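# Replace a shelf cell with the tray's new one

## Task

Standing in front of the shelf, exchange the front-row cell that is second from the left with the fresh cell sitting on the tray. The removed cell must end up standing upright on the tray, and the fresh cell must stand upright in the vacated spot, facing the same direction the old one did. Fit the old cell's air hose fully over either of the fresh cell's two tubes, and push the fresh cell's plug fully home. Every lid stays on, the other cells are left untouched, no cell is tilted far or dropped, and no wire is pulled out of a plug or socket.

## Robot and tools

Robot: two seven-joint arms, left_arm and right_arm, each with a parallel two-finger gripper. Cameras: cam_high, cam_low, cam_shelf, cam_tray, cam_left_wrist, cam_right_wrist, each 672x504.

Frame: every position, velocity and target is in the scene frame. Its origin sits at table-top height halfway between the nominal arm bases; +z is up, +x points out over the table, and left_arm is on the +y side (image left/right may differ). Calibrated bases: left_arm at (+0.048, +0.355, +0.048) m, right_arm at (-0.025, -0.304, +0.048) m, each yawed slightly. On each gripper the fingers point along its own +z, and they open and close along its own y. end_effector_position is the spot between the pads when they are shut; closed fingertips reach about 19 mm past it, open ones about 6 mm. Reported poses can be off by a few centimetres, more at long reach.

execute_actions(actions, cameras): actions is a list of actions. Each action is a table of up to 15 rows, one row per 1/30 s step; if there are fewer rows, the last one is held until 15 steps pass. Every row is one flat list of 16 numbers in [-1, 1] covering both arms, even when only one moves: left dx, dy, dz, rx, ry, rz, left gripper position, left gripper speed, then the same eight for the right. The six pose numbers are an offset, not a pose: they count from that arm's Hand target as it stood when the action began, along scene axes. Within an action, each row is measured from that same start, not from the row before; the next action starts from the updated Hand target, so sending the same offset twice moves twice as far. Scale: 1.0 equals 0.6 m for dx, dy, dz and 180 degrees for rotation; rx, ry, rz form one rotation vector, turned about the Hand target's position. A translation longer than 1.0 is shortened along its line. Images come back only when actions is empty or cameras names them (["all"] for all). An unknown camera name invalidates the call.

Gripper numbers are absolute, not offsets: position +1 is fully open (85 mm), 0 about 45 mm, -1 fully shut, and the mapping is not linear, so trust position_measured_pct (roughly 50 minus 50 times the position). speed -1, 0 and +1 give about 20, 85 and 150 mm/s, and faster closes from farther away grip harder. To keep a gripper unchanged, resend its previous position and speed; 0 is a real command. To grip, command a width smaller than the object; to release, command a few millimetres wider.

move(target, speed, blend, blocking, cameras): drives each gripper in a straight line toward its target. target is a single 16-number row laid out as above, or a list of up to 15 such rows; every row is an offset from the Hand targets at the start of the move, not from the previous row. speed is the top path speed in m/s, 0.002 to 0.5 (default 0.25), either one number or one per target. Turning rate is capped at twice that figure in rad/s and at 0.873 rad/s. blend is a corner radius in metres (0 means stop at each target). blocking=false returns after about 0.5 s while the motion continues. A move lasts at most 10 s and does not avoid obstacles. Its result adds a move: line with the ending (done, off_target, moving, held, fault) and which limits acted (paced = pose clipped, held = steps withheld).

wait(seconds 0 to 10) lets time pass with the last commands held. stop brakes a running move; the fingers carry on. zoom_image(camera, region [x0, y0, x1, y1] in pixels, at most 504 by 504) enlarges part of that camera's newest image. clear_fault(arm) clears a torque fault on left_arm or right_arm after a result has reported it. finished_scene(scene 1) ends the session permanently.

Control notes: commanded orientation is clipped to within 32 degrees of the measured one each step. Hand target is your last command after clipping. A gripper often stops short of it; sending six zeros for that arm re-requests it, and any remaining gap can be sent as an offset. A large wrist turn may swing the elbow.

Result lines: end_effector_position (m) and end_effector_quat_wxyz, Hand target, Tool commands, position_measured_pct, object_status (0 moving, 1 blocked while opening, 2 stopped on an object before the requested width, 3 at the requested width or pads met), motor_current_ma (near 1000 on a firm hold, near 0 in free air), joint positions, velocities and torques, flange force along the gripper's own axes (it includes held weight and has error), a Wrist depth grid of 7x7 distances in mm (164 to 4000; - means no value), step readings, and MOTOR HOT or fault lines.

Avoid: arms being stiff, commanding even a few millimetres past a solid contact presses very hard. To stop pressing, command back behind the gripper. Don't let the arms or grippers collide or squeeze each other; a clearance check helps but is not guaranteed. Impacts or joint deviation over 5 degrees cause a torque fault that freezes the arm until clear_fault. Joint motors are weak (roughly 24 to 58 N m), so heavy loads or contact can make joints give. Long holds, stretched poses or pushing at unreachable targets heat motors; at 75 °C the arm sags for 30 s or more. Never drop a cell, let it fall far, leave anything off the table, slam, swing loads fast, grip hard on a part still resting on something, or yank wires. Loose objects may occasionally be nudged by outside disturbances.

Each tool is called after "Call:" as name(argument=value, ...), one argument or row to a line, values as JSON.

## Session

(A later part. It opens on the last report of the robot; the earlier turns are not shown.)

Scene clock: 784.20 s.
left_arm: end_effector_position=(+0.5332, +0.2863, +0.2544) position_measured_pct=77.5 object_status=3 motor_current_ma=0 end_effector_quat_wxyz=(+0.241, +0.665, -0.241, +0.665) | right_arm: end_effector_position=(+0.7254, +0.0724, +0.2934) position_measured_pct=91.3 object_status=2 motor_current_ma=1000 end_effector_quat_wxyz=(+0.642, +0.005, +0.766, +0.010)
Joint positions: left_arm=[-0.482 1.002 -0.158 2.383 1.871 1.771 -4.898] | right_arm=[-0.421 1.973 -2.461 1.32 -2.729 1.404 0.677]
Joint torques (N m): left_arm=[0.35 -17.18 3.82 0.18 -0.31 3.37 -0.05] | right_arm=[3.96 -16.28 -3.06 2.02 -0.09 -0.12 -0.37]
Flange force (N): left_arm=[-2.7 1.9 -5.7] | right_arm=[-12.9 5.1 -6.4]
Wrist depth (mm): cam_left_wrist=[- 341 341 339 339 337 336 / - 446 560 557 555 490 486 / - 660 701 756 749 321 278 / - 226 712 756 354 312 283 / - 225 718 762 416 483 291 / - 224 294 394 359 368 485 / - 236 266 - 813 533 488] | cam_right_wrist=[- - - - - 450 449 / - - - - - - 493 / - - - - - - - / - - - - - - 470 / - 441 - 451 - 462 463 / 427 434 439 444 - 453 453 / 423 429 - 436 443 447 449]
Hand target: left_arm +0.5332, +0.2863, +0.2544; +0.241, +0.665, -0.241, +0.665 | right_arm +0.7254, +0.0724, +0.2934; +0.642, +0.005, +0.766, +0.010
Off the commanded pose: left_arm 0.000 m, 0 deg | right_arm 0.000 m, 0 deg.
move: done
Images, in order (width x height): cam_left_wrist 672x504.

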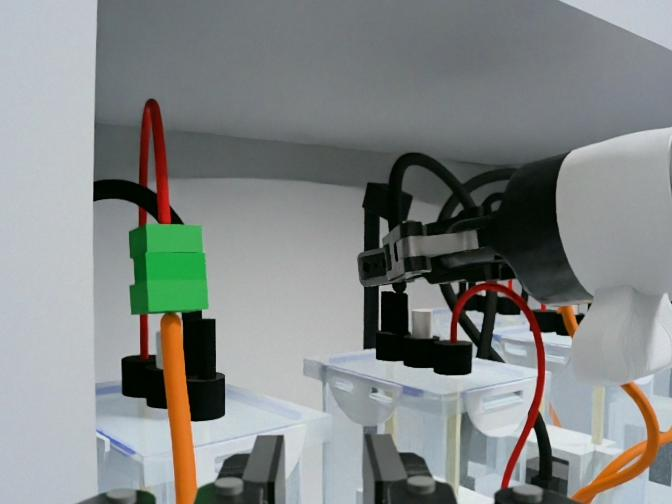

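Call:
move(
  target=[
    [0,0,0,0,0,0,-0.55,-1,0.0,0.0,0.0,0,0,0,-0.45,-1],
    [0,0,0,0,0,0,-0.55,-1,-0.164,-0.005,0.029,0,0,0,-0.45,-1],
  ],
  speed=0.07,
  cameras=["cam_left_wrist","cam_right_wrist","cam_shelf"],
)

Call:
zoom_image(
  camera="cam_shelf",
  region=[450, 180, 560, 300],
)

Call:
zoom_image(
  camera="cam_left_wrist",
  region=[340, 200, 490, 380],
)

Scene clock: 791.40 s.
left_arm: end_effector_position=(+0.5332, +0.2863, +0.2544) position_measured_pct=77.5 object_status=3 motor_current_ma=0 end_effector_quat_wxyz=(+0.241, +0.665, -0.241, +0.665) | right_arm: end_effector_position=(+0.6270, +0.0694, +0.3108) position_measured_pct=72.7 object_status=3 motor_current_ma=0 end_effector_quat_wxyz=(+0.642, +0.005, +0.767, +0.010)
Joint positions: left_arm=[-0.482 1.002 -0.158 2.383 1.871 1.771 -4.898] | right_arm=[-0.464 2.017 -2.433 1.62 -2.677 1.69 0.754]
Joint torques (N m): left_arm=[0.39 -17.21 3.89 0.18 -0.2 3.37 0.01] | right_arm=[3 -23.03 -3.86 5.66 2.27 -2.16 -0.44]
Flange force (N): left_arm=[-3.0 2.0 -6.4] | right_arm=[-2.8 6.0 -1.4]
Wrist depth (mm): cam_left_wrist=[- 341 341 340 339 336 335 / - 447 560 557 553 490 488 / - 658 701 754 744 741 289 / - 226 716 775 852 337 288 / - 225 716 759 415 481 497 / - 223 294 393 359 381 507 / - 237 266 - 818 533 489] | cam_right_wrist=[443 267 253 252 459 458 440 / 553 552 553 168 521 579 516 / 478 248 181 166 170 173 469 / 539 545 228 193 226 568 281 / 456 539 543 543 555 561 488 / - - 533 536 541 547 510 / 406 518 524 528 535 539 508]
Hand target: left_arm +0.5332, +0.2863, +0.2544; +0.241, +0.665, -0.241, +0.665 | right_arm +0.6270, +0.0694, +0.3108; +0.642, +0.005, +0.767, +0.010
Off the commanded pose: left_arm 0.000 m, 0 deg | right_arm 0.000 m, 0 deg.
move: done
Images, in order (width x height): cam_shelf 672x504, cam_left_wrist 672x504, cam_right_wrist 672x504.

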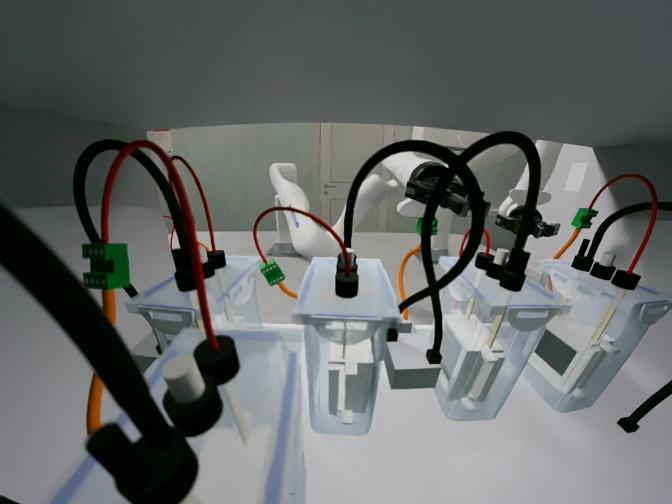

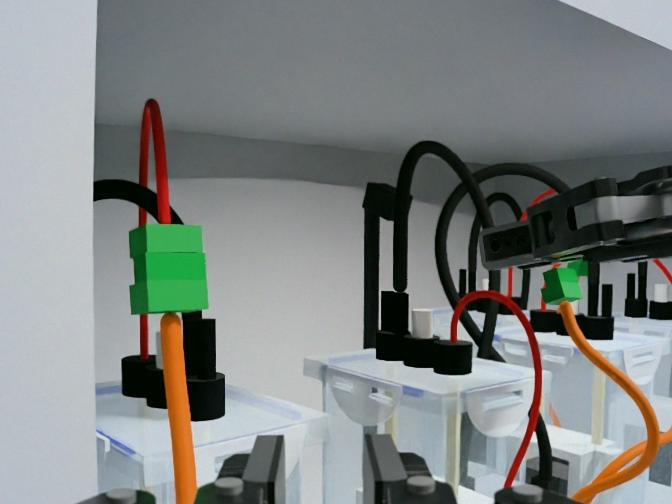

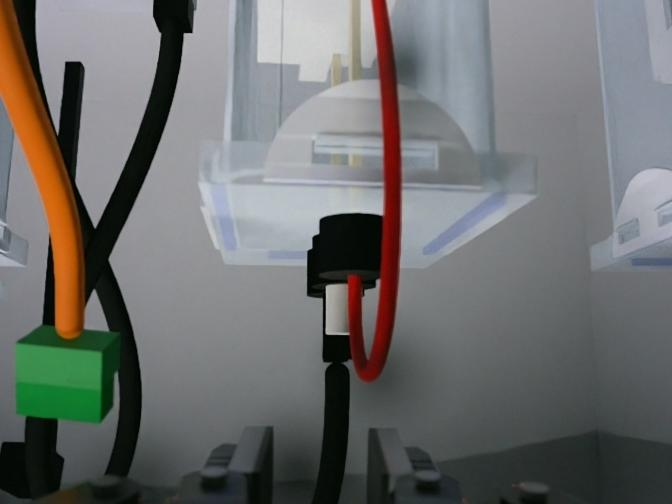

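Scaled by 4.200 from the camera's 672x504 image, which has a finer 960x720 frame.

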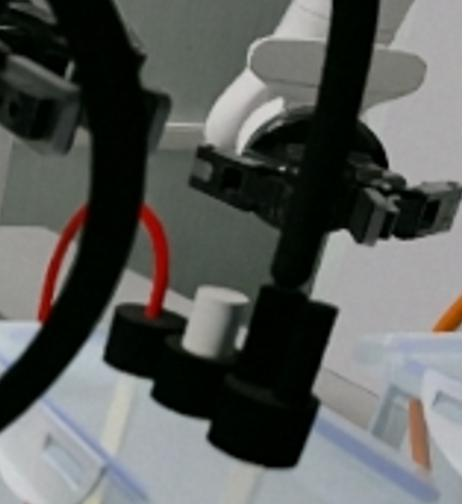

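Scaled by 2.800.

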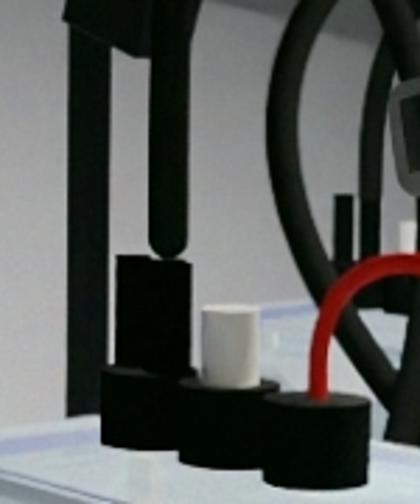

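Call:
move(
  target=[
    [0,0,0,0,0,0,0,0,-0.2,-0.03,0.035,0,0,0,-0.45,-1],
    [0,0,0,0,0,0,0,0,-0.21,-0.4,0.035,0,0,0,-0.45,-1],
  ],
  speed=0.2,
  blend=0.02,
  cameras=["cam_left_wrist"],
)

Scene clock: 799.67 s.
left_arm: end_effector_position=(+0.5332, +0.2863, +0.2544) position_measured_pct=49.8 object_status=3 motor_current_ma=0 end_effector_quat_wxyz=(+0.241, +0.665, -0.241, +0.665) | right_arm: end_effector_position=(+0.5010, -0.1706, +0.3318) position_measured_pct=72.7 object_status=3 motor_current_ma=0 end_effector_quat_wxyz=(+0.642, +0.005, +0.766, +0.010)
Joint positions: left_arm=[-0.482 1.002 -0.158 2.383 1.871 1.771 -4.898] | right_arm=[-0.363 2.168 -2.843 2.465 -2.668 2.103 1.452]
Joint torques (N m): left_arm=[0.43 -17.19 3.93 0.22 -0.23 3.31 0.01] | right_arm=[2.93 -16.33 -0.23 0.31 0.42 -3.02 -0.42]
Flange force (N): left_arm=[-3.0 1.8 -6.4] | right_arm=[-3.1 3.7 -3.2]
Wrist depth (mm): cam_left_wrist=[- 341 340 339 339 337 335 / - 446 563 558 555 491 488 / - 662 703 759 745 744 776 / - 226 715 776 850 866 762 / - 225 718 765 415 481 497 / - 224 294 394 360 381 506 / - - 262 749 814 536 489] | cam_right_wrist=[354 332 496 496 342 352 319 / 582 393 488 479 397 654 413 / 289 291 302 690 304 364 719 / 587 336 439 440 328 385 407 / 642 424 658 665 670 675 686 / 593 634 643 651 661 663 675 / 596 630 637 644 650 383 665]
Hand target: left_arm +0.5332, +0.2863, +0.2544; +0.241, +0.665, -0.241, +0.665 | right_arm +0.5010, -0.1706, +0.3318; +0.642, +0.005, +0.766, +0.010
Off the commanded pose: left_arm 0.000 m, 0 deg | right_arm 0.000 m, 0 deg.
joint sent to its limit (right arm) — joint 6 (wrist pitch), upper limit. The joint targets still meet the commanded pose.
move: done; blend cut to 0 m at target 1
Images, in order (width x height): cam_left_wrist 672x504.

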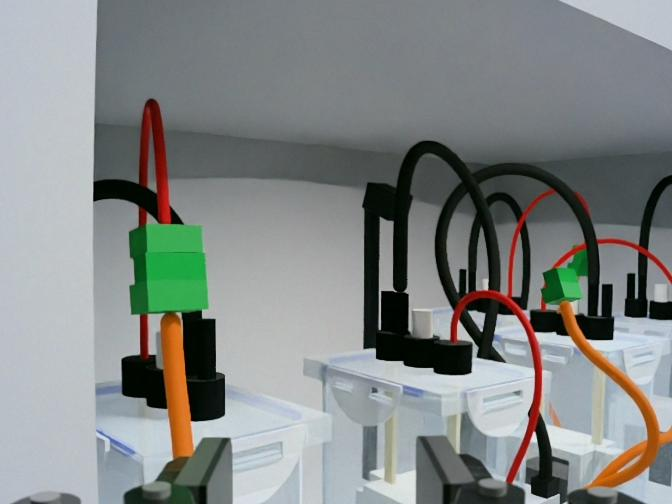

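Call:
move(
  target=[-0.0887,-0.302,-0.1573,0.0212,0.0523,0.1993,0,0,0,0,0,0,0,0,-0.45,-1],
  speed=0.15,
  cameras=["cam_left_wrist","cam_high"],
)

Scene clock: 805.77 s.
left_arm: end_effector_position=(+0.4809, +0.1052, +0.1597) position_measured_pct=49.8 object_status=3 motor_current_ma=0 end_effector_quat_wxyz=(+0.087, +0.741, -0.080, +0.661) | right_arm: end_effector_position=(+0.5010, -0.1706, +0.3318) position_measured_pct=72.7 object_status=3 motor_current_ma=0 end_effector_quat_wxyz=(+0.642, +0.005, +0.766, +0.010)
Joint positions: left_arm=[-0.177 2.247 1.275 2.506 2.409 2.1 -6.632] | right_arm=[-0.363 2.168 -2.844 2.465 -2.668 2.103 1.452]
Joint torques (N m): left_arm=[0.27 -13.24 6.99 3.96 -1.87 -0.44 -0.02] | right_arm=[2.99 -16.4 -0.08 0.28 0.48 -2.99 -0.45]
Flange force (N): left_arm=[-12.0 -8.1 -4.3] | right_arm=[-3.0 3.3 -2.9]
Wrist depth (mm): cam_left_wrist=[611 631 647 674 401 721 728 / 621 639 655 684 406 578 603 / 630 648 287 297 392 388 342 / 641 660 681 707 716 457 741 / 647 668 366 369 374 375 377 / 495 525 325 339 327 381 492 / 408 413 395 342 322 385 409] | cam_right_wrist=[354 332 496 495 342 352 320 / 580 392 488 619 397 653 404 / 289 291 302 686 304 369 719 / 587 337 436 441 328 385 407 / 635 422 658 662 670 677 684 / 595 636 644 650 660 663 675 / 596 630 634 644 649 383 665]
Hand target: left_arm +0.4799, +0.1051, +0.1600; +0.022, +0.766, -0.026, +0.642 | right_arm +0.5010, -0.1706, +0.3318; +0.642, +0.005, +0.766, +0.010
Off the commanded pose: left_arm 0.001 m, 10 deg | right_arm 0.000 m, 0 deg.
joint sent to its limit (left arm) — joint 2 (shoulder), upper limit; joint 6 (wrist pitch), upper limit. The joint targets are off in orientation, not in position.
move: off_target (left_arm)
Images, in order (width x height): cam_high 672x504, cam_left_wrist 672x504.

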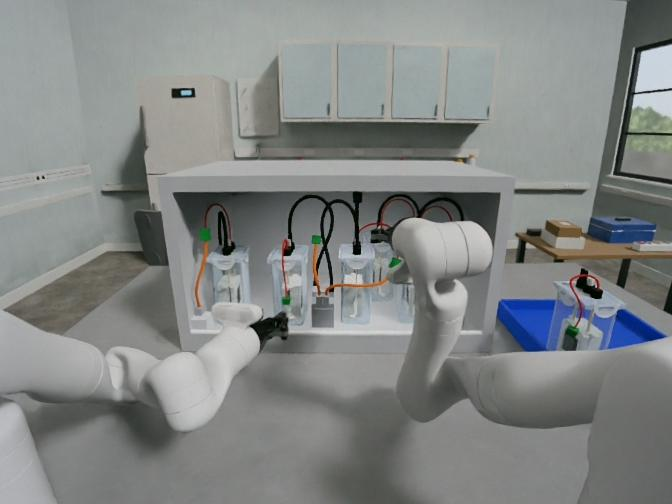

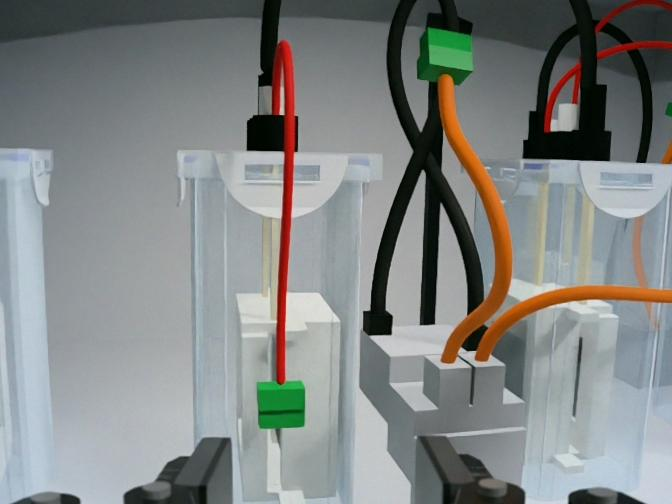

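Call:
move(
  target=[0.1667,-0.02,-0.015,0,0,0,0.3,0,0,0,0,0,0,0,-0.45,-1],
  speed=0.1,
  cameras=["cam_left_wrist"],
)

Scene clock: 810.63 s.
left_arm: end_effector_position=(+0.5799, +0.0931, +0.1510) position_measured_pct=35.1 object_status=3 motor_current_ma=0 end_effector_quat_wxyz=(+0.022, +0.766, -0.026, +0.642) | right_arm: end_effector_position=(+0.5010, -0.1706, +0.3318) position_measured_pct=72.7 object_status=3 motor_current_ma=0 end_effector_quat_wxyz=(+0.642, +0.005, +0.766, +0.010)
Joint positions: left_arm=[-0.143 2.174 1.549 2.206 2.679 1.977 -6.568] | right_arm=[-0.363 2.168 -2.844 2.465 -2.668 2.103 1.452]
Joint torques (N m): left_arm=[0.42 -16.25 8.52 3.5 -2.18 -0.24 -0.05] | right_arm=[2.91 -16.54 -0.2 0.29 0.51 -3.03 -0.52]
Flange force (N): left_arm=[-8.8 -6.5 -1.6] | right_arm=[-2.6 3.2 -2.8]
Wrist depth (mm): cam_left_wrist=[538 545 548 550 560 489 191 / 548 554 187 186 283 272 322 / 565 571 231 187 231 280 275 / 576 581 589 591 599 535 332 / 565 592 596 254 268 533 283 / 437 436 454 224 234 257 211 / 355 369 368 207 237 236 211] | cam_right_wrist=[354 332 495 495 342 353 320 / 581 393 487 619 398 654 405 / 289 291 303 684 303 369 718 / 587 336 437 439 329 385 407 / 637 421 658 668 673 677 686 / 595 636 647 651 662 662 675 / 594 632 636 643 649 384 666]
Hand target: left_arm +0.5799, +0.0931, +0.1510; +0.022, +0.766, -0.026, +0.642 | right_arm +0.5010, -0.1706, +0.3318; +0.642, +0.005, +0.766, +0.010
Off the commanded pose: left_arm 0.000 m, 0 deg | right_arm 0.000 m, 0 deg.
move: done
Images, in order (width x height): cam_left_wrist 672x504.

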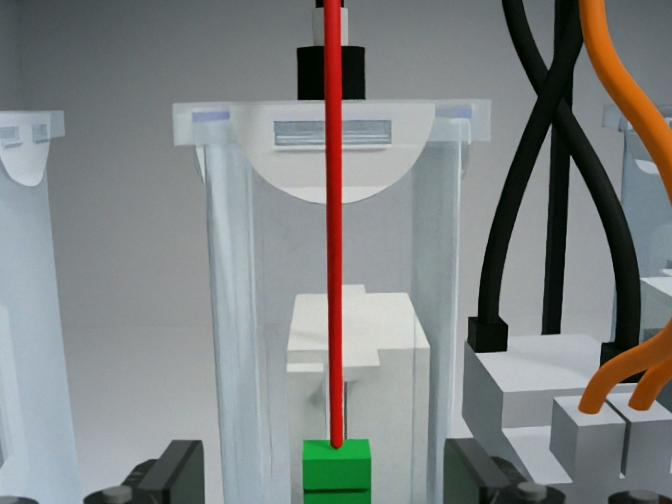

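Call:
move(
  target=[0.06,-0.0083,-0.022,0,0,0,0.3,0,0,0,0,0,0,0,-0.45,-1],
  speed=0.06,
  cameras=["cam_left_wrist"],
)

Scene clock: 815.40 s.
left_arm: end_effector_position=(+0.6159, +0.0881, +0.1378) position_measured_pct=35.1 object_status=3 motor_current_ma=0 end_effector_quat_wxyz=(+0.022, +0.766, -0.026, +0.642) | right_arm: end_effector_position=(+0.5010, -0.1706, +0.3318) position_measured_pct=72.7 object_status=3 motor_current_ma=0 end_effector_quat_wxyz=(+0.642, +0.005, +0.766, +0.010)
Joint positions: left_arm=[-0.182 2.17 1.556 2.102 2.713 1.843 -6.527] | right_arm=[-0.363 2.168 -2.844 2.465 -2.668 2.103 1.452]
Joint torques (N m): left_arm=[0.4 -16.96 9.06 3.85 -2.36 -0.07 -0.05] | right_arm=[2.84 -16.48 -0.22 0.29 0.49 -3.01 -0.46]
Flange force (N): left_arm=[-8.0 -6.1 -1.9] | right_arm=[-2.6 3.2 -2.7]
Wrist depth (mm): cam_left_wrist=[509 511 - 516 527 250 539 / 522 - - - 219 238 235 / 530 538 - 543 552 553 222 / 540 547 552 551 564 494 219 / 545 553 243 195 252 263 219 / 423 423 188 196 253 223 184 / 343 342 328 199 - 211 174] | cam_right_wrist=[355 332 497 495 342 352 320 / 583 391 488 620 397 656 404 / 289 291 302 686 303 367 715 / 588 336 436 439 328 385 407 / 640 420 656 668 668 676 686 / 597 634 647 653 660 662 674 / 595 630 636 646 650 382 664]
Hand target: left_arm +0.6159, +0.0881, +0.1378; +0.022, +0.766, -0.026, +0.642 | right_arm +0.5010, -0.1706, +0.3318; +0.642, +0.005, +0.766, +0.010
Off the commanded pose: left_arm 0.000 m, 0 deg | right_arm 0.000 m, 0 deg.
move: done
Images, in order (width x height): cam_left_wrist 672x504.

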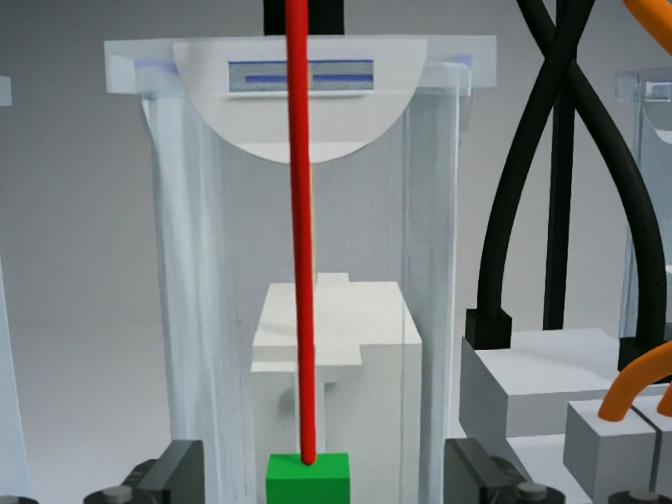

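Call:
move(
  target=[0.0333,0.009,-0.004,0,0,0,0.3,0,0,0,0,0,0,0,-0.45,-1],
  speed=0.06,
  cameras=["cam_left_wrist"],
)

Scene clock: 818.87 s.
left_arm: end_effector_position=(+0.6359, +0.0935, +0.1354) position_measured_pct=35.1 object_status=3 motor_current_ma=0 end_effector_quat_wxyz=(+0.022, +0.766, -0.026, +0.642) | right_arm: end_effector_position=(+0.5010, -0.1706, +0.3318) position_measured_pct=72.7 object_status=3 motor_current_ma=0 end_effector_quat_wxyz=(+0.642, +0.005, +0.766, +0.010)
Joint positions: left_arm=[-0.216 2.16 1.563 2.063 2.735 1.775 -6.516] | right_arm=[-0.363 2.168 -2.844 2.465 -2.668 2.103 1.452]
Joint torques (N m): left_arm=[-2 -16.76 9.69 1.29 -1.88 0.71 -0.1] | right_arm=[2.88 -16.37 -0.26 0.2 0.48 -3.02 -0.54]
Flange force (N): left_arm=[-5.7 -4.4 -8.8] | right_arm=[-3.0 3.1 -3.5]
Wrist depth (mm): cam_left_wrist=[487 492 - 500 - 508 218 / 503 - - - - 218 217 / 510 518 - 525 534 462 540 / 522 527 532 535 542 544 556 / 529 533 537 195 206 479 505 / 417 416 179 175 182 221 209 / 338 336 - - - 211 195] | cam_right_wrist=[354 332 496 494 342 352 320 / 580 393 488 621 397 656 415 / 289 291 303 685 303 365 716 / 586 337 437 441 328 385 410 / 638 421 660 664 669 675 689 / 595 634 643 651 658 662 672 / 597 630 637 646 649 383 663]
Hand target: left_arm +0.6359, +0.0935, +0.1354; +0.022, +0.766, -0.026, +0.642 | right_arm +0.5010, -0.1706, +0.3318; +0.642, +0.005, +0.766, +0.010
Off the commanded pose: left_arm 0.000 m, 0 deg | right_arm 0.000 m, 0 deg.
move: done
Images, in order (width x height): cam_left_wrist 672x504.

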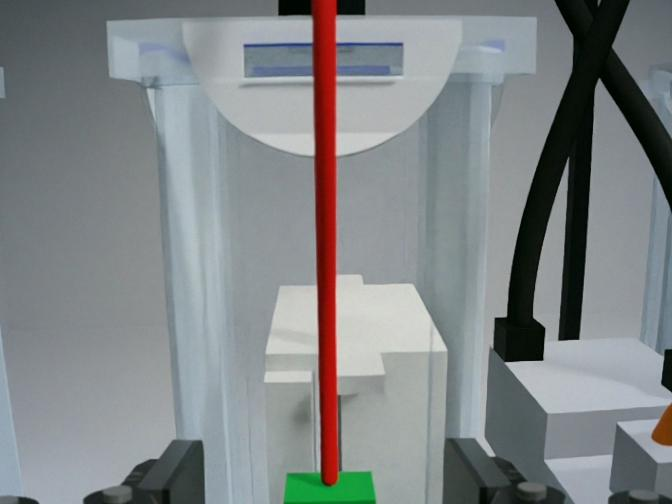

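Call:
execute_actions(
  actions=[],
  cameras=["cam_low","cam_high","cam_shelf"],
)

Call:
zoom_image(
  camera="cam_shelf",
  region=[420, 190, 600, 430],
)

Scene clock: 820.77 s.
left_arm: end_effector_position=(+0.6359, +0.0935, +0.1354) position_measured_pct=35.1 object_status=3 motor_current_ma=0 end_effector_quat_wxyz=(+0.022, +0.766, -0.026, +0.642) | right_arm: end_effector_position=(+0.5010, -0.1706, +0.3318) position_measured_pct=72.7 object_status=3 motor_current_ma=0 end_effector_quat_wxyz=(+0.642, +0.005, +0.766, +0.010)
Joint positions: left_arm=[-0.216 2.16 1.563 2.063 2.735 1.775 -6.516] | right_arm=[-0.363 2.168 -2.844 2.465 -2.668 2.103 1.452]
Joint velocities: within noise
Joint torques (N m): left_arm=[-2.06 -16.89 9.63 1.07 -1.89 0.71 -0.08] | right_arm=[2.85 -16.38 -0.17 0.32 0.49 -3 -0.42]
Flange force (N): left_arm=[-5.5 -4.6 -9.5] | right_arm=[-2.9 3.3 -2.7]
Wrist depth (mm): cam_left_wrist=[488 492 - 501 - 509 218 / 502 - - - - 218 217 / 510 516 - 525 535 460 543 / 523 527 531 535 543 545 554 / 529 533 535 195 206 480 503 / 418 416 179 175 182 221 209 / 337 337 - - - 211 195] | cam_right_wrist=[354 332 496 493 342 352 319 / 581 394 490 621 397 653 415 / 289 291 302 687 303 368 715 / 586 336 437 441 329 386 412 / 636 420 660 665 673 678 683 / 597 634 647 649 659 661 677 / 596 630 638 642 649 384 664]
Hand target: left_arm +0.6359, +0.0935, +0.1354; +0.022, +0.766, -0.026, +0.642 | right_arm +0.5010, -0.1706, +0.3318; +0.642, +0.005, +0.766, +0.010
Tool commands: left_gripper/position=+0.3 left_gripper/speed=+0.0 right_gripper/position=-0.45 right_gripper/speed=-1.0
Off the commanded pose: left_arm 0.000 m, 0 deg | right_arm 0.000 m, 0 deg.
Images, in order (width x height): cam_high 672x504, cam_low 672x504, cam_shelf 672x504.

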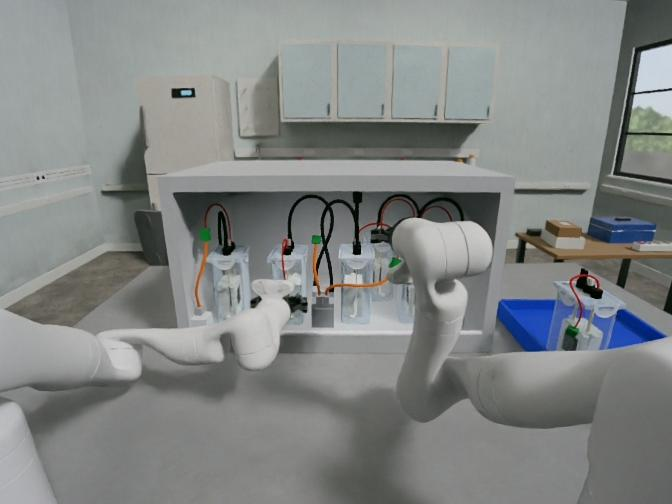

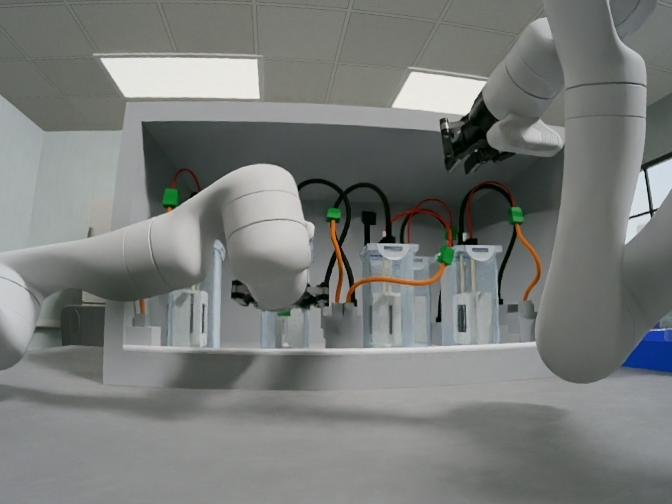

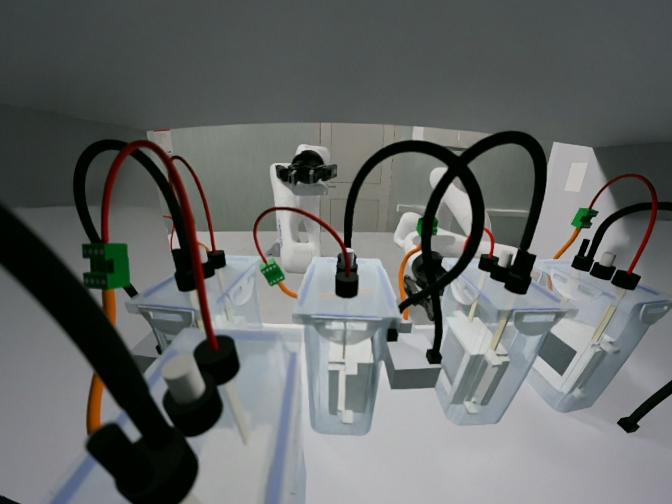

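Scaled by 2.100 from the camera's 672x504 image, which has a finer 960x720 frame.

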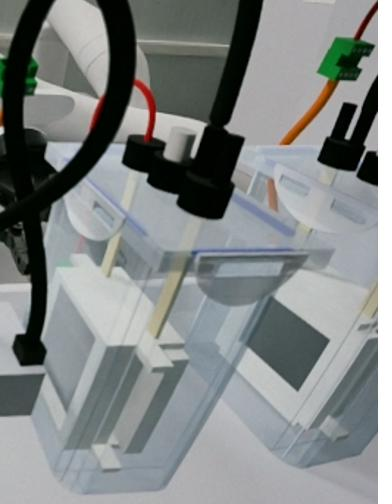

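Call:
move(
  target=[-0.01, 0, 0, 0, 0, 0, 0.3, 0, 0, 0, 0, 0, 0, 0, -0.45, -1],
  speed=0.03,
  cameras=["cam_left_wrist", "cam_shelf", "cam_low"],
)

Scene clock: 828.83 s.
left_arm: end_effector_position=(+0.6299, +0.0935, +0.1354) position_measured_pct=35.1 object_status=3 motor_current_ma=0 end_effector_quat_wxyz=(+0.022, +0.766, -0.026, +0.642) | right_arm: end_effector_position=(+0.5010, -0.1706, +0.3318) position_measured_pct=72.7 object_status=3 motor_current_ma=0 end_effector_quat_wxyz=(+0.642, +0.005, +0.766, +0.010)
Joint positions: left_arm=[-0.212 2.164 1.557 2.078 2.727 1.793 -6.518] | right_arm=[-0.363 2.168 -2.844 2.465 -2.668 2.103 1.452]
Joint torques (N m): left_arm=[0.39 -17.12 9.29 3.9 -2.46 -0.1 0] | right_arm=[2.93 -16.4 -0.15 0.27 0.42 -3.04 -0.42]
Flange force (N): left_arm=[-7.6 -5.9 -2.3] | right_arm=[-2.9 3.5 -3.2]
Wrist depth (mm): cam_left_wrist=[493 499 - 502 - 516 221 / 509 - - - - 223 221 / 516 521 - 529 539 538 545 / 526 531 535 539 548 548 559 / 533 539 543 195 195 508 505 / 416 416 364 179 187 220 210 / 337 337 336 - - 216 199] | cam_right_wrist=[354 332 496 494 342 352 319 / 581 392 488 622 398 653 414 / 289 292 302 683 303 368 718 / 588 337 437 439 329 385 410 / 640 421 660 666 670 675 687 / 595 633 647 649 660 660 675 / 596 633 635 643 646 383 665]
Hand target: left_arm +0.6299, +0.0935, +0.1354; +0.022, +0.766, -0.026, +0.642 | right_arm +0.5010, -0.1706, +0.3318; +0.642, +0.005, +0.766, +0.010
Off the commanded pose: left_arm 0.000 m, 0 deg | right_arm 0.000 m, 0 deg.
move: done
Images, in order (width x height): cam_low 672x504, cam_shelf 672x504, cam_left_wrist 672x504.

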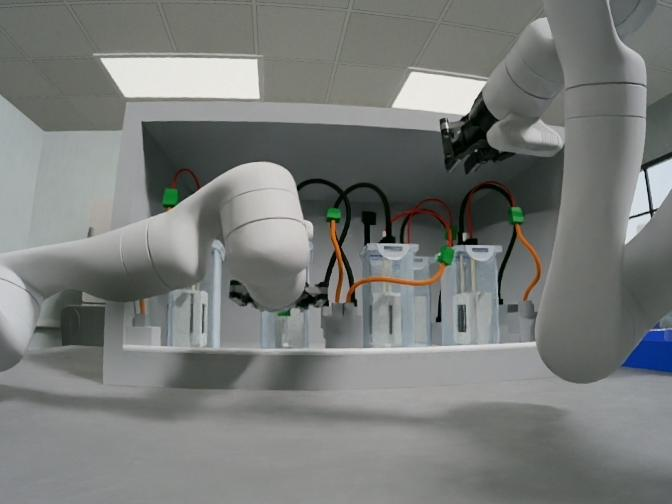

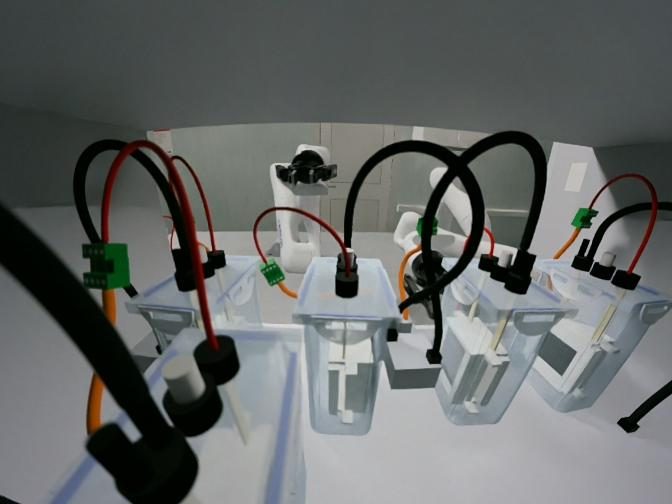

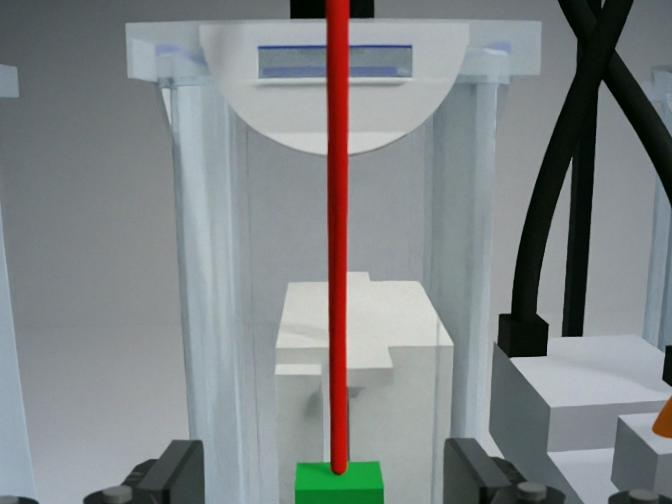

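Call:
zoom_image(
  camera="cam_left_wrist",
  region=[180, 404, 480, 504],
)

Scaled by 1.680.

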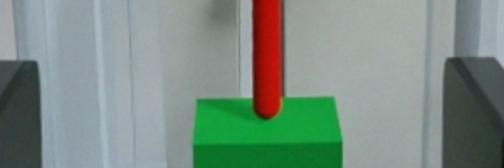

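Call:
move(
  target=[
    [0, -0.006, 0.005, 0, 0, 0, 0.3, 0, 0, 0, 0, 0, 0, 0, -0.45, -1],
    [0, -0.006, 0.005, 0, 0, 0, -0.25, 0, 0, 0, 0, 0, 0, 0, -0.45, -1],
    [0.01, -0.006, 0.005, 0, 0, 0, -0.25, 0, 0, 0, 0, 0, 0, 0, -0.45, -1],
  ],
  speed=0.03,
  cameras=["cam_left_wrist", "cam_shelf", "cam_high"],
)

Scene clock: 839.00 s.
left_arm: end_effector_position=(+0.6359, +0.0899, +0.1384) position_measured_pct=62.3 object_status=3 motor_current_ma=0 end_effector_quat_wxyz=(+0.022, +0.766, -0.026, +0.642) | right_arm: end_effector_position=(+0.5010, -0.1706, +0.3318) position_measured_pct=72.7 object_status=3 motor_current_ma=0 end_effector_quat_wxyz=(+0.642, +0.005, +0.766, +0.010)
Joint positions: left_arm=[-0.203 2.154 1.572 2.06 2.741 1.782 -6.518] | right_arm=[-0.363 2.168 -2.844 2.465 -2.668 2.103 1.452]
Joint torques (N m): left_arm=[-1.07 -17.75 9.98 2.09 -2.36 -0.02 -0.06] | right_arm=[2.87 -16.49 -0.19 0.21 0.44 -3.03 -0.48]
Flange force (N): left_arm=[-7.4 -5.5 -8.2] | right_arm=[-2.5 3.2 -3.2]
Wrist depth (mm): cam_left_wrist=[489 493 - 496 507 510 217 / - - - - 192 219 220 / 512 516 - 527 - 533 540 / 521 525 532 534 544 546 556 / 529 533 520 214 203 477 516 / 424 422 - 187 187 226 207 / 342 341 - - - 215 174] | cam_right_wrist=[354 332 496 495 343 352 320 / 580 392 487 620 398 651 415 / 289 291 302 685 305 365 715 / 586 337 437 441 330 390 428 / 639 421 657 664 672 677 686 / 597 634 644 649 660 661 674 / 597 627 634 644 650 385 662]
Hand target: left_arm +0.6359, +0.0899, +0.1384; +0.022, +0.766, -0.026, +0.642 | right_arm +0.5010, -0.1706, +0.3318; +0.642, +0.005, +0.766, +0.010
Off the commanded pose: left_arm 0.000 m, 0 deg | right_arm 0.000 m, 0 deg.
move: done
Images, in order (width x height): cam_high 672x504, cam_shelf 672x504, cam_left_wrist 672x504.

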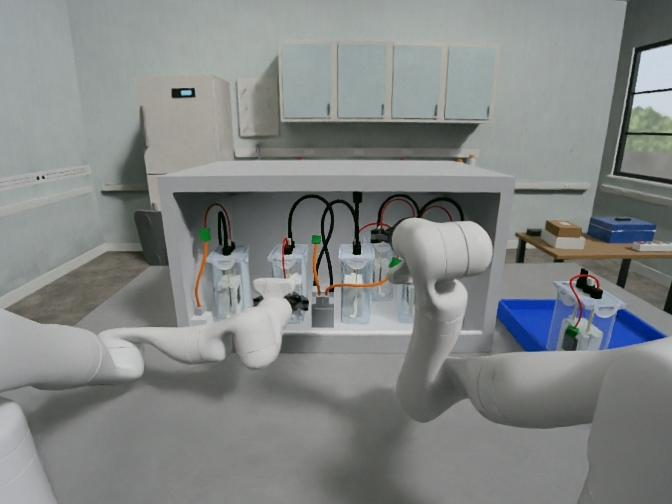

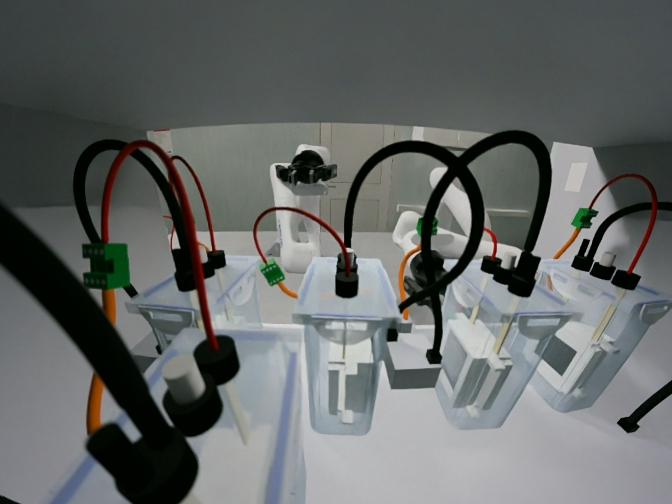

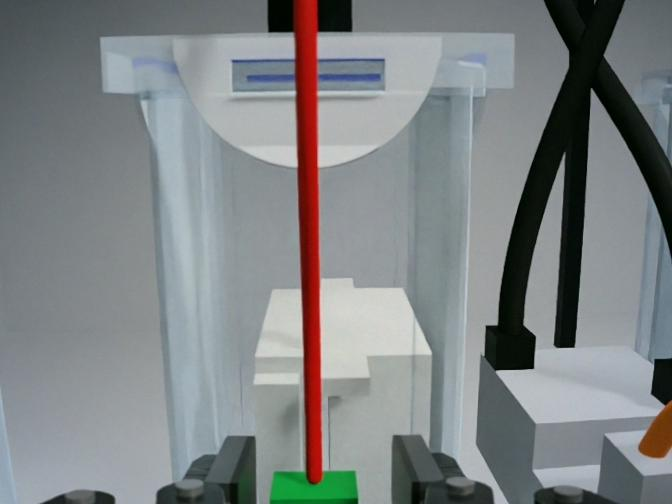

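Call:
zoom_image(
  camera="cam_shelf",
  region=[380, 200, 600, 440],
)

Call:
zoom_image(
  camera="cam_high",
  region=[180, 190, 420, 340],
)

Scaled by 2.100 from the camera's 672x504 image, which has a finer 960x720 frame.

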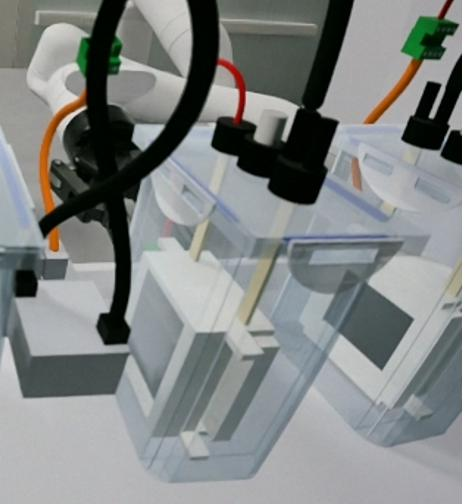

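Scaled by 2.100 from the camera's 672x504 image, which has a finer 960x720 frame.

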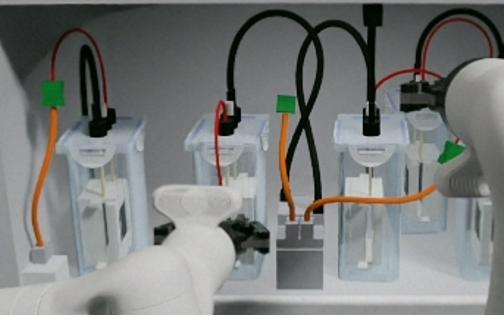

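Call:
move(
  target=[
    [0.008, 0.003, -0.005, 0, 0, 0, -0.25, 0, 0, 0, 0, 0, 0, 0, -0.45, -1],
  ],
  speed=0.03,
  cameras=["cam_left_wrist", "cam_shelf"],
)

Call:
zoom_image(
  camera="cam_shelf",
  region=[380, 200, 600, 440],
)

Scene clock: 846.87 s.
left_arm: end_effector_position=(+0.6407, +0.0917, +0.1354) position_measured_pct=62.3 object_status=3 motor_current_ma=0 end_effector_quat_wxyz=(+0.022, +0.766, -0.026, +0.642) | right_arm: end_effector_position=(+0.5010, -0.1706, +0.3318) position_measured_pct=72.7 object_status=3 motor_current_ma=0 end_effector_quat_wxyz=(+0.642, +0.005, +0.766, +0.010)
Joint positions: left_arm=[-0.214 2.156 1.569 2.048 2.742 1.762 -6.513] | right_arm=[-0.363 2.168 -2.844 2.465 -2.668 2.103 1.452]
Joint torques (N m): left_arm=[-1.41 -17.44 9.8 1.59 -2.13 0.32 -0.01] | right_arm=[2.93 -16.46 -0.27 0.28 0.48 -3.02 -0.46]
Flange force (N): left_arm=[-6.2 -5.4 -8.9] | right_arm=[-2.6 3.5 -3.0]
Wrist depth (mm): cam_left_wrist=[482 488 - 492 503 504 213 / 497 - - - - 454 212 / 505 513 518 522 530 529 536 / 517 520 527 529 536 540 552 / 525 529 513 195 206 479 505 / 417 415 179 187 187 219 209 / 338 337 - - - 208 189] | cam_right_wrist=[353 331 494 494 341 352 320 / 579 392 489 621 396 655 417 / 289 291 302 685 304 364 716 / 588 337 436 439 329 385 427 / 640 422 660 667 670 673 684 / 597 636 645 650 660 664 675 / 593 631 636 644 647 388 662]
Hand target: left_arm +0.6407, +0.0917, +0.1354; +0.022, +0.766, -0.026, +0.642 | right_arm +0.5010, -0.1706, +0.3318; +0.642, +0.005, +0.766, +0.010
Off the commanded pose: left_arm 0.000 m, 0 deg | right_arm 0.000 m, 0 deg.
move: done
Images, in order (width x height): cam_shelf 672x504, cam_left_wrist 672x504.

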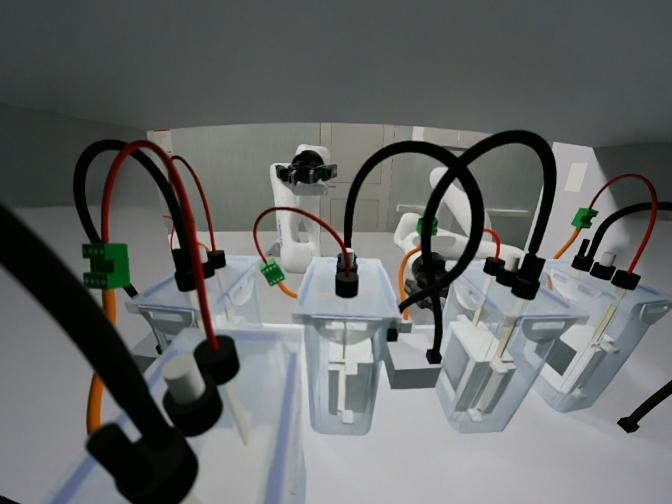

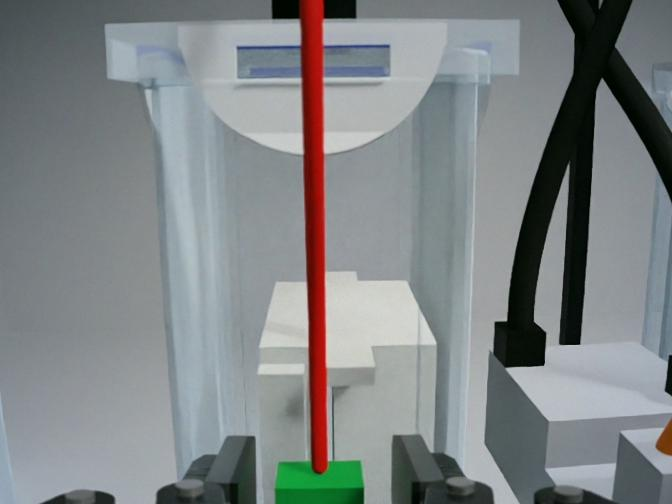

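Scaled by 2.100 from the camera's 672x504 image, which has a finer 960x720 frame.

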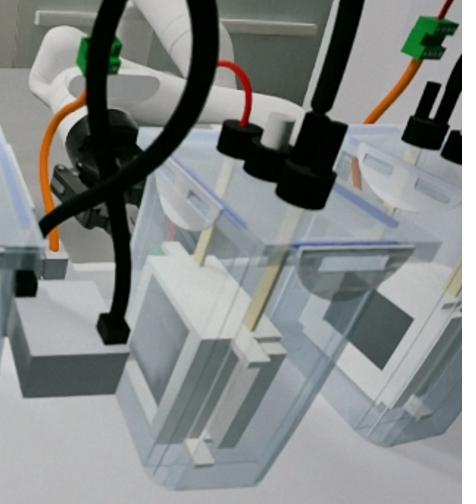

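Call:
move(
  target=[
    [-0.005, 0.003, 0.008, 0, 0, 0, -0.25, 0, 0, 0, 0, 0, 0, 0, -0.45, -1],
  ],
  speed=0.03,
  cameras=["cam_left_wrist"],
)

Call:
zoom_image(
  camera="cam_left_wrist",
  region=[180, 404, 480, 504],
)

Scene clock: 851.60 s.
left_arm: end_effector_position=(+0.6377, +0.0935, +0.1402) position_measured_pct=62.3 object_status=3 motor_current_ma=0 end_effector_quat_wxyz=(+0.022, +0.766, -0.026, +0.642) | right_arm: end_effector_position=(+0.5010, -0.1706, +0.3318) position_measured_pct=72.7 object_status=3 motor_current_ma=0 end_effector_quat_wxyz=(+0.642, +0.005, +0.766, +0.010)
Joint positions: left_arm=[-0.213 2.151 1.573 2.065 2.747 1.777 -6.521] | right_arm=[-0.363 2.168 -2.844 2.465 -2.668 2.103 1.452]
Joint torques (N m): left_arm=[0.45 -17.37 9.31 3.76 -2.44 -0.1 -0.04] | right_arm=[2.91 -16.45 -0.11 0.25 0.47 -2.99 -0.44]
Flange force (N): left_arm=[-7.5 -6.0 -2.4] | right_arm=[-2.7 3.2 -2.8]
Wrist depth (mm): cam_left_wrist=[484 491 - 171 505 509 216 / 494 - - - - 221 216 / 510 514 - 525 - 467 538 / 520 526 528 533 543 541 555 / 526 531 536 208 220 495 556 / 427 426 188 183 190 225 221 / 344 344 - - - 213 193] | cam_right_wrist=[354 332 495 495 341 352 320 / 582 392 489 622 398 653 417 / 289 291 302 684 304 364 716 / 586 337 436 440 329 386 429 / 638 422 658 669 673 675 689 / 595 632 646 650 659 662 675 / 595 631 638 643 649 387 662]
Hand target: left_arm +0.6377, +0.0935, +0.1402; +0.022, +0.766, -0.026, +0.642 | right_arm +0.5010, -0.1706, +0.3318; +0.642, +0.005, +0.766, +0.010
Off the commanded pose: left_arm 0.000 m, 0 deg | right_arm 0.000 m, 0 deg.
move: done
Images, in order (width x height): cam_left_wrist 672x504.

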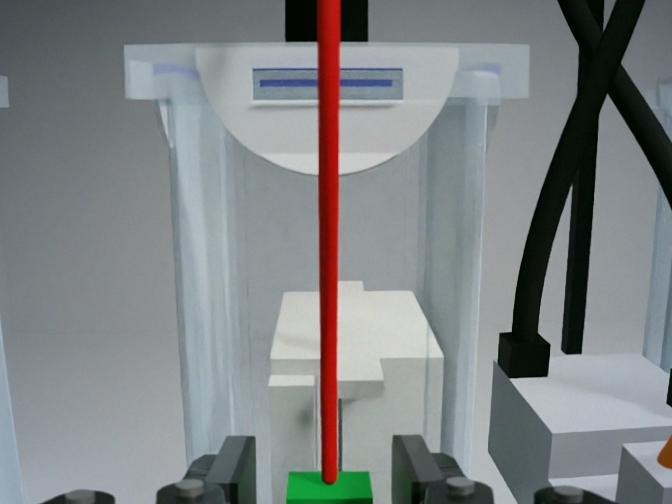

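Scaled by 1.680.

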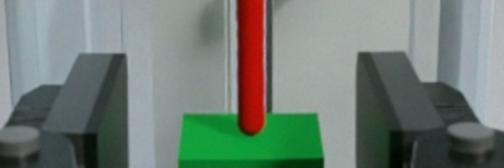

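Call:
move(
  target=[
    [0.001, -0.001, 0.0025, 0, 0, 0, -0.25, 0, 0, 0, 0, 0, 0, 0, -0.45, -1],
    [0.001, -0.001, 0.0025, 0, 0, 0, -0.75, -1, 0, 0, 0, 0, 0, 0, -0.45, -1],
  ],
  speed=0.03,
  cameras=["cam_left_wrist", "cam_shelf"],
)

Call:
zoom_image(
  camera="cam_left_wrist",
  region=[180, 404, 480, 504],
)

Scene clock: 855.07 s.
left_arm: end_effector_position=(+0.6383, +0.0929, +0.1416) position_measured_pct=78.8 object_status=0 motor_current_ma=1000 end_effector_quat_wxyz=(+0.022, +0.766, -0.027, +0.642) | right_arm: end_effector_position=(+0.5010, -0.1706, +0.3318) position_measured_pct=72.7 object_status=3 motor_current_ma=0 end_effector_quat_wxyz=(+0.642, +0.005, +0.766, +0.010)
Joint positions: left_arm=[-0.211 2.148 1.577 2.064 2.75 1.778 -6.522] | right_arm=[-0.363 2.168 -2.844 2.465 -2.668 2.103 1.452]
Joint torques (N m): left_arm=[-0.1 -18.1 9.94 2.64 -2.45 -0.4 -0.02] | right_arm=[2.86 -16.49 -0.19 0.22 0.46 -3.06 -0.4]
Flange force (N): left_arm=[-8.4 -6.8 -7.2] | right_arm=[-2.6 3.2 -3.1]
Wrist depth (mm): cam_left_wrist=[486 490 - 170 504 507 225 / 493 - - - - 512 215 / 507 516 - 525 - 533 533 / 520 522 529 531 540 541 553 / 530 531 534 238 212 499 557 / 428 429 376 186 189 226 225 / 347 346 - - - 215 192] | cam_right_wrist=[354 331 494 494 342 352 320 / 580 392 488 620 397 656 417 / 289 291 302 685 303 365 714 / 585 337 437 439 329 386 428 / 637 421 660 666 670 675 686 / 596 633 644 651 662 662 670 / 596 629 634 642 651 388 664]
Hand target: left_arm +0.6383, +0.0929, +0.1417; +0.022, +0.766, -0.027, +0.642 | right_arm +0.5010, -0.1706, +0.3318; +0.642, +0.005, +0.766, +0.010
Off the commanded pose: left_arm 0.000 m, 0 deg | right_arm 0.000 m, 0 deg.
move: done
Images, in order (width x height): cam_shelf 672x504, cam_left_wrist 672x504.

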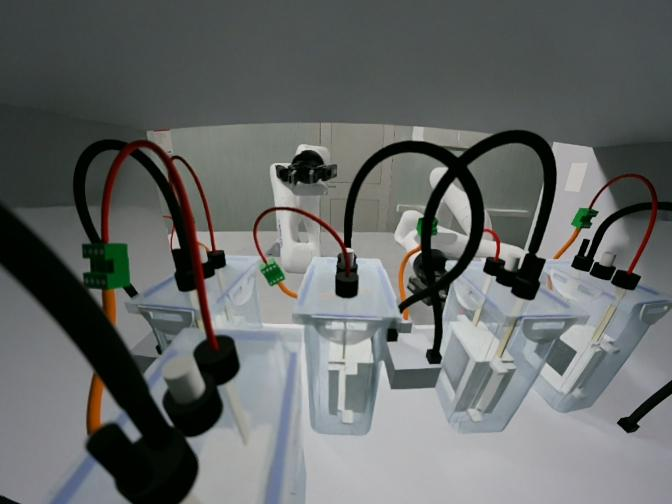

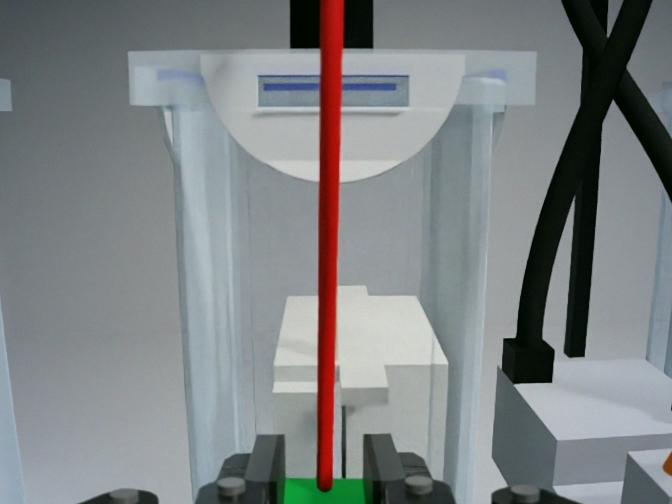

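Scaled by 1.680.

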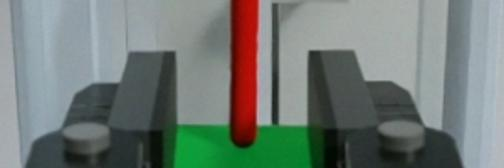

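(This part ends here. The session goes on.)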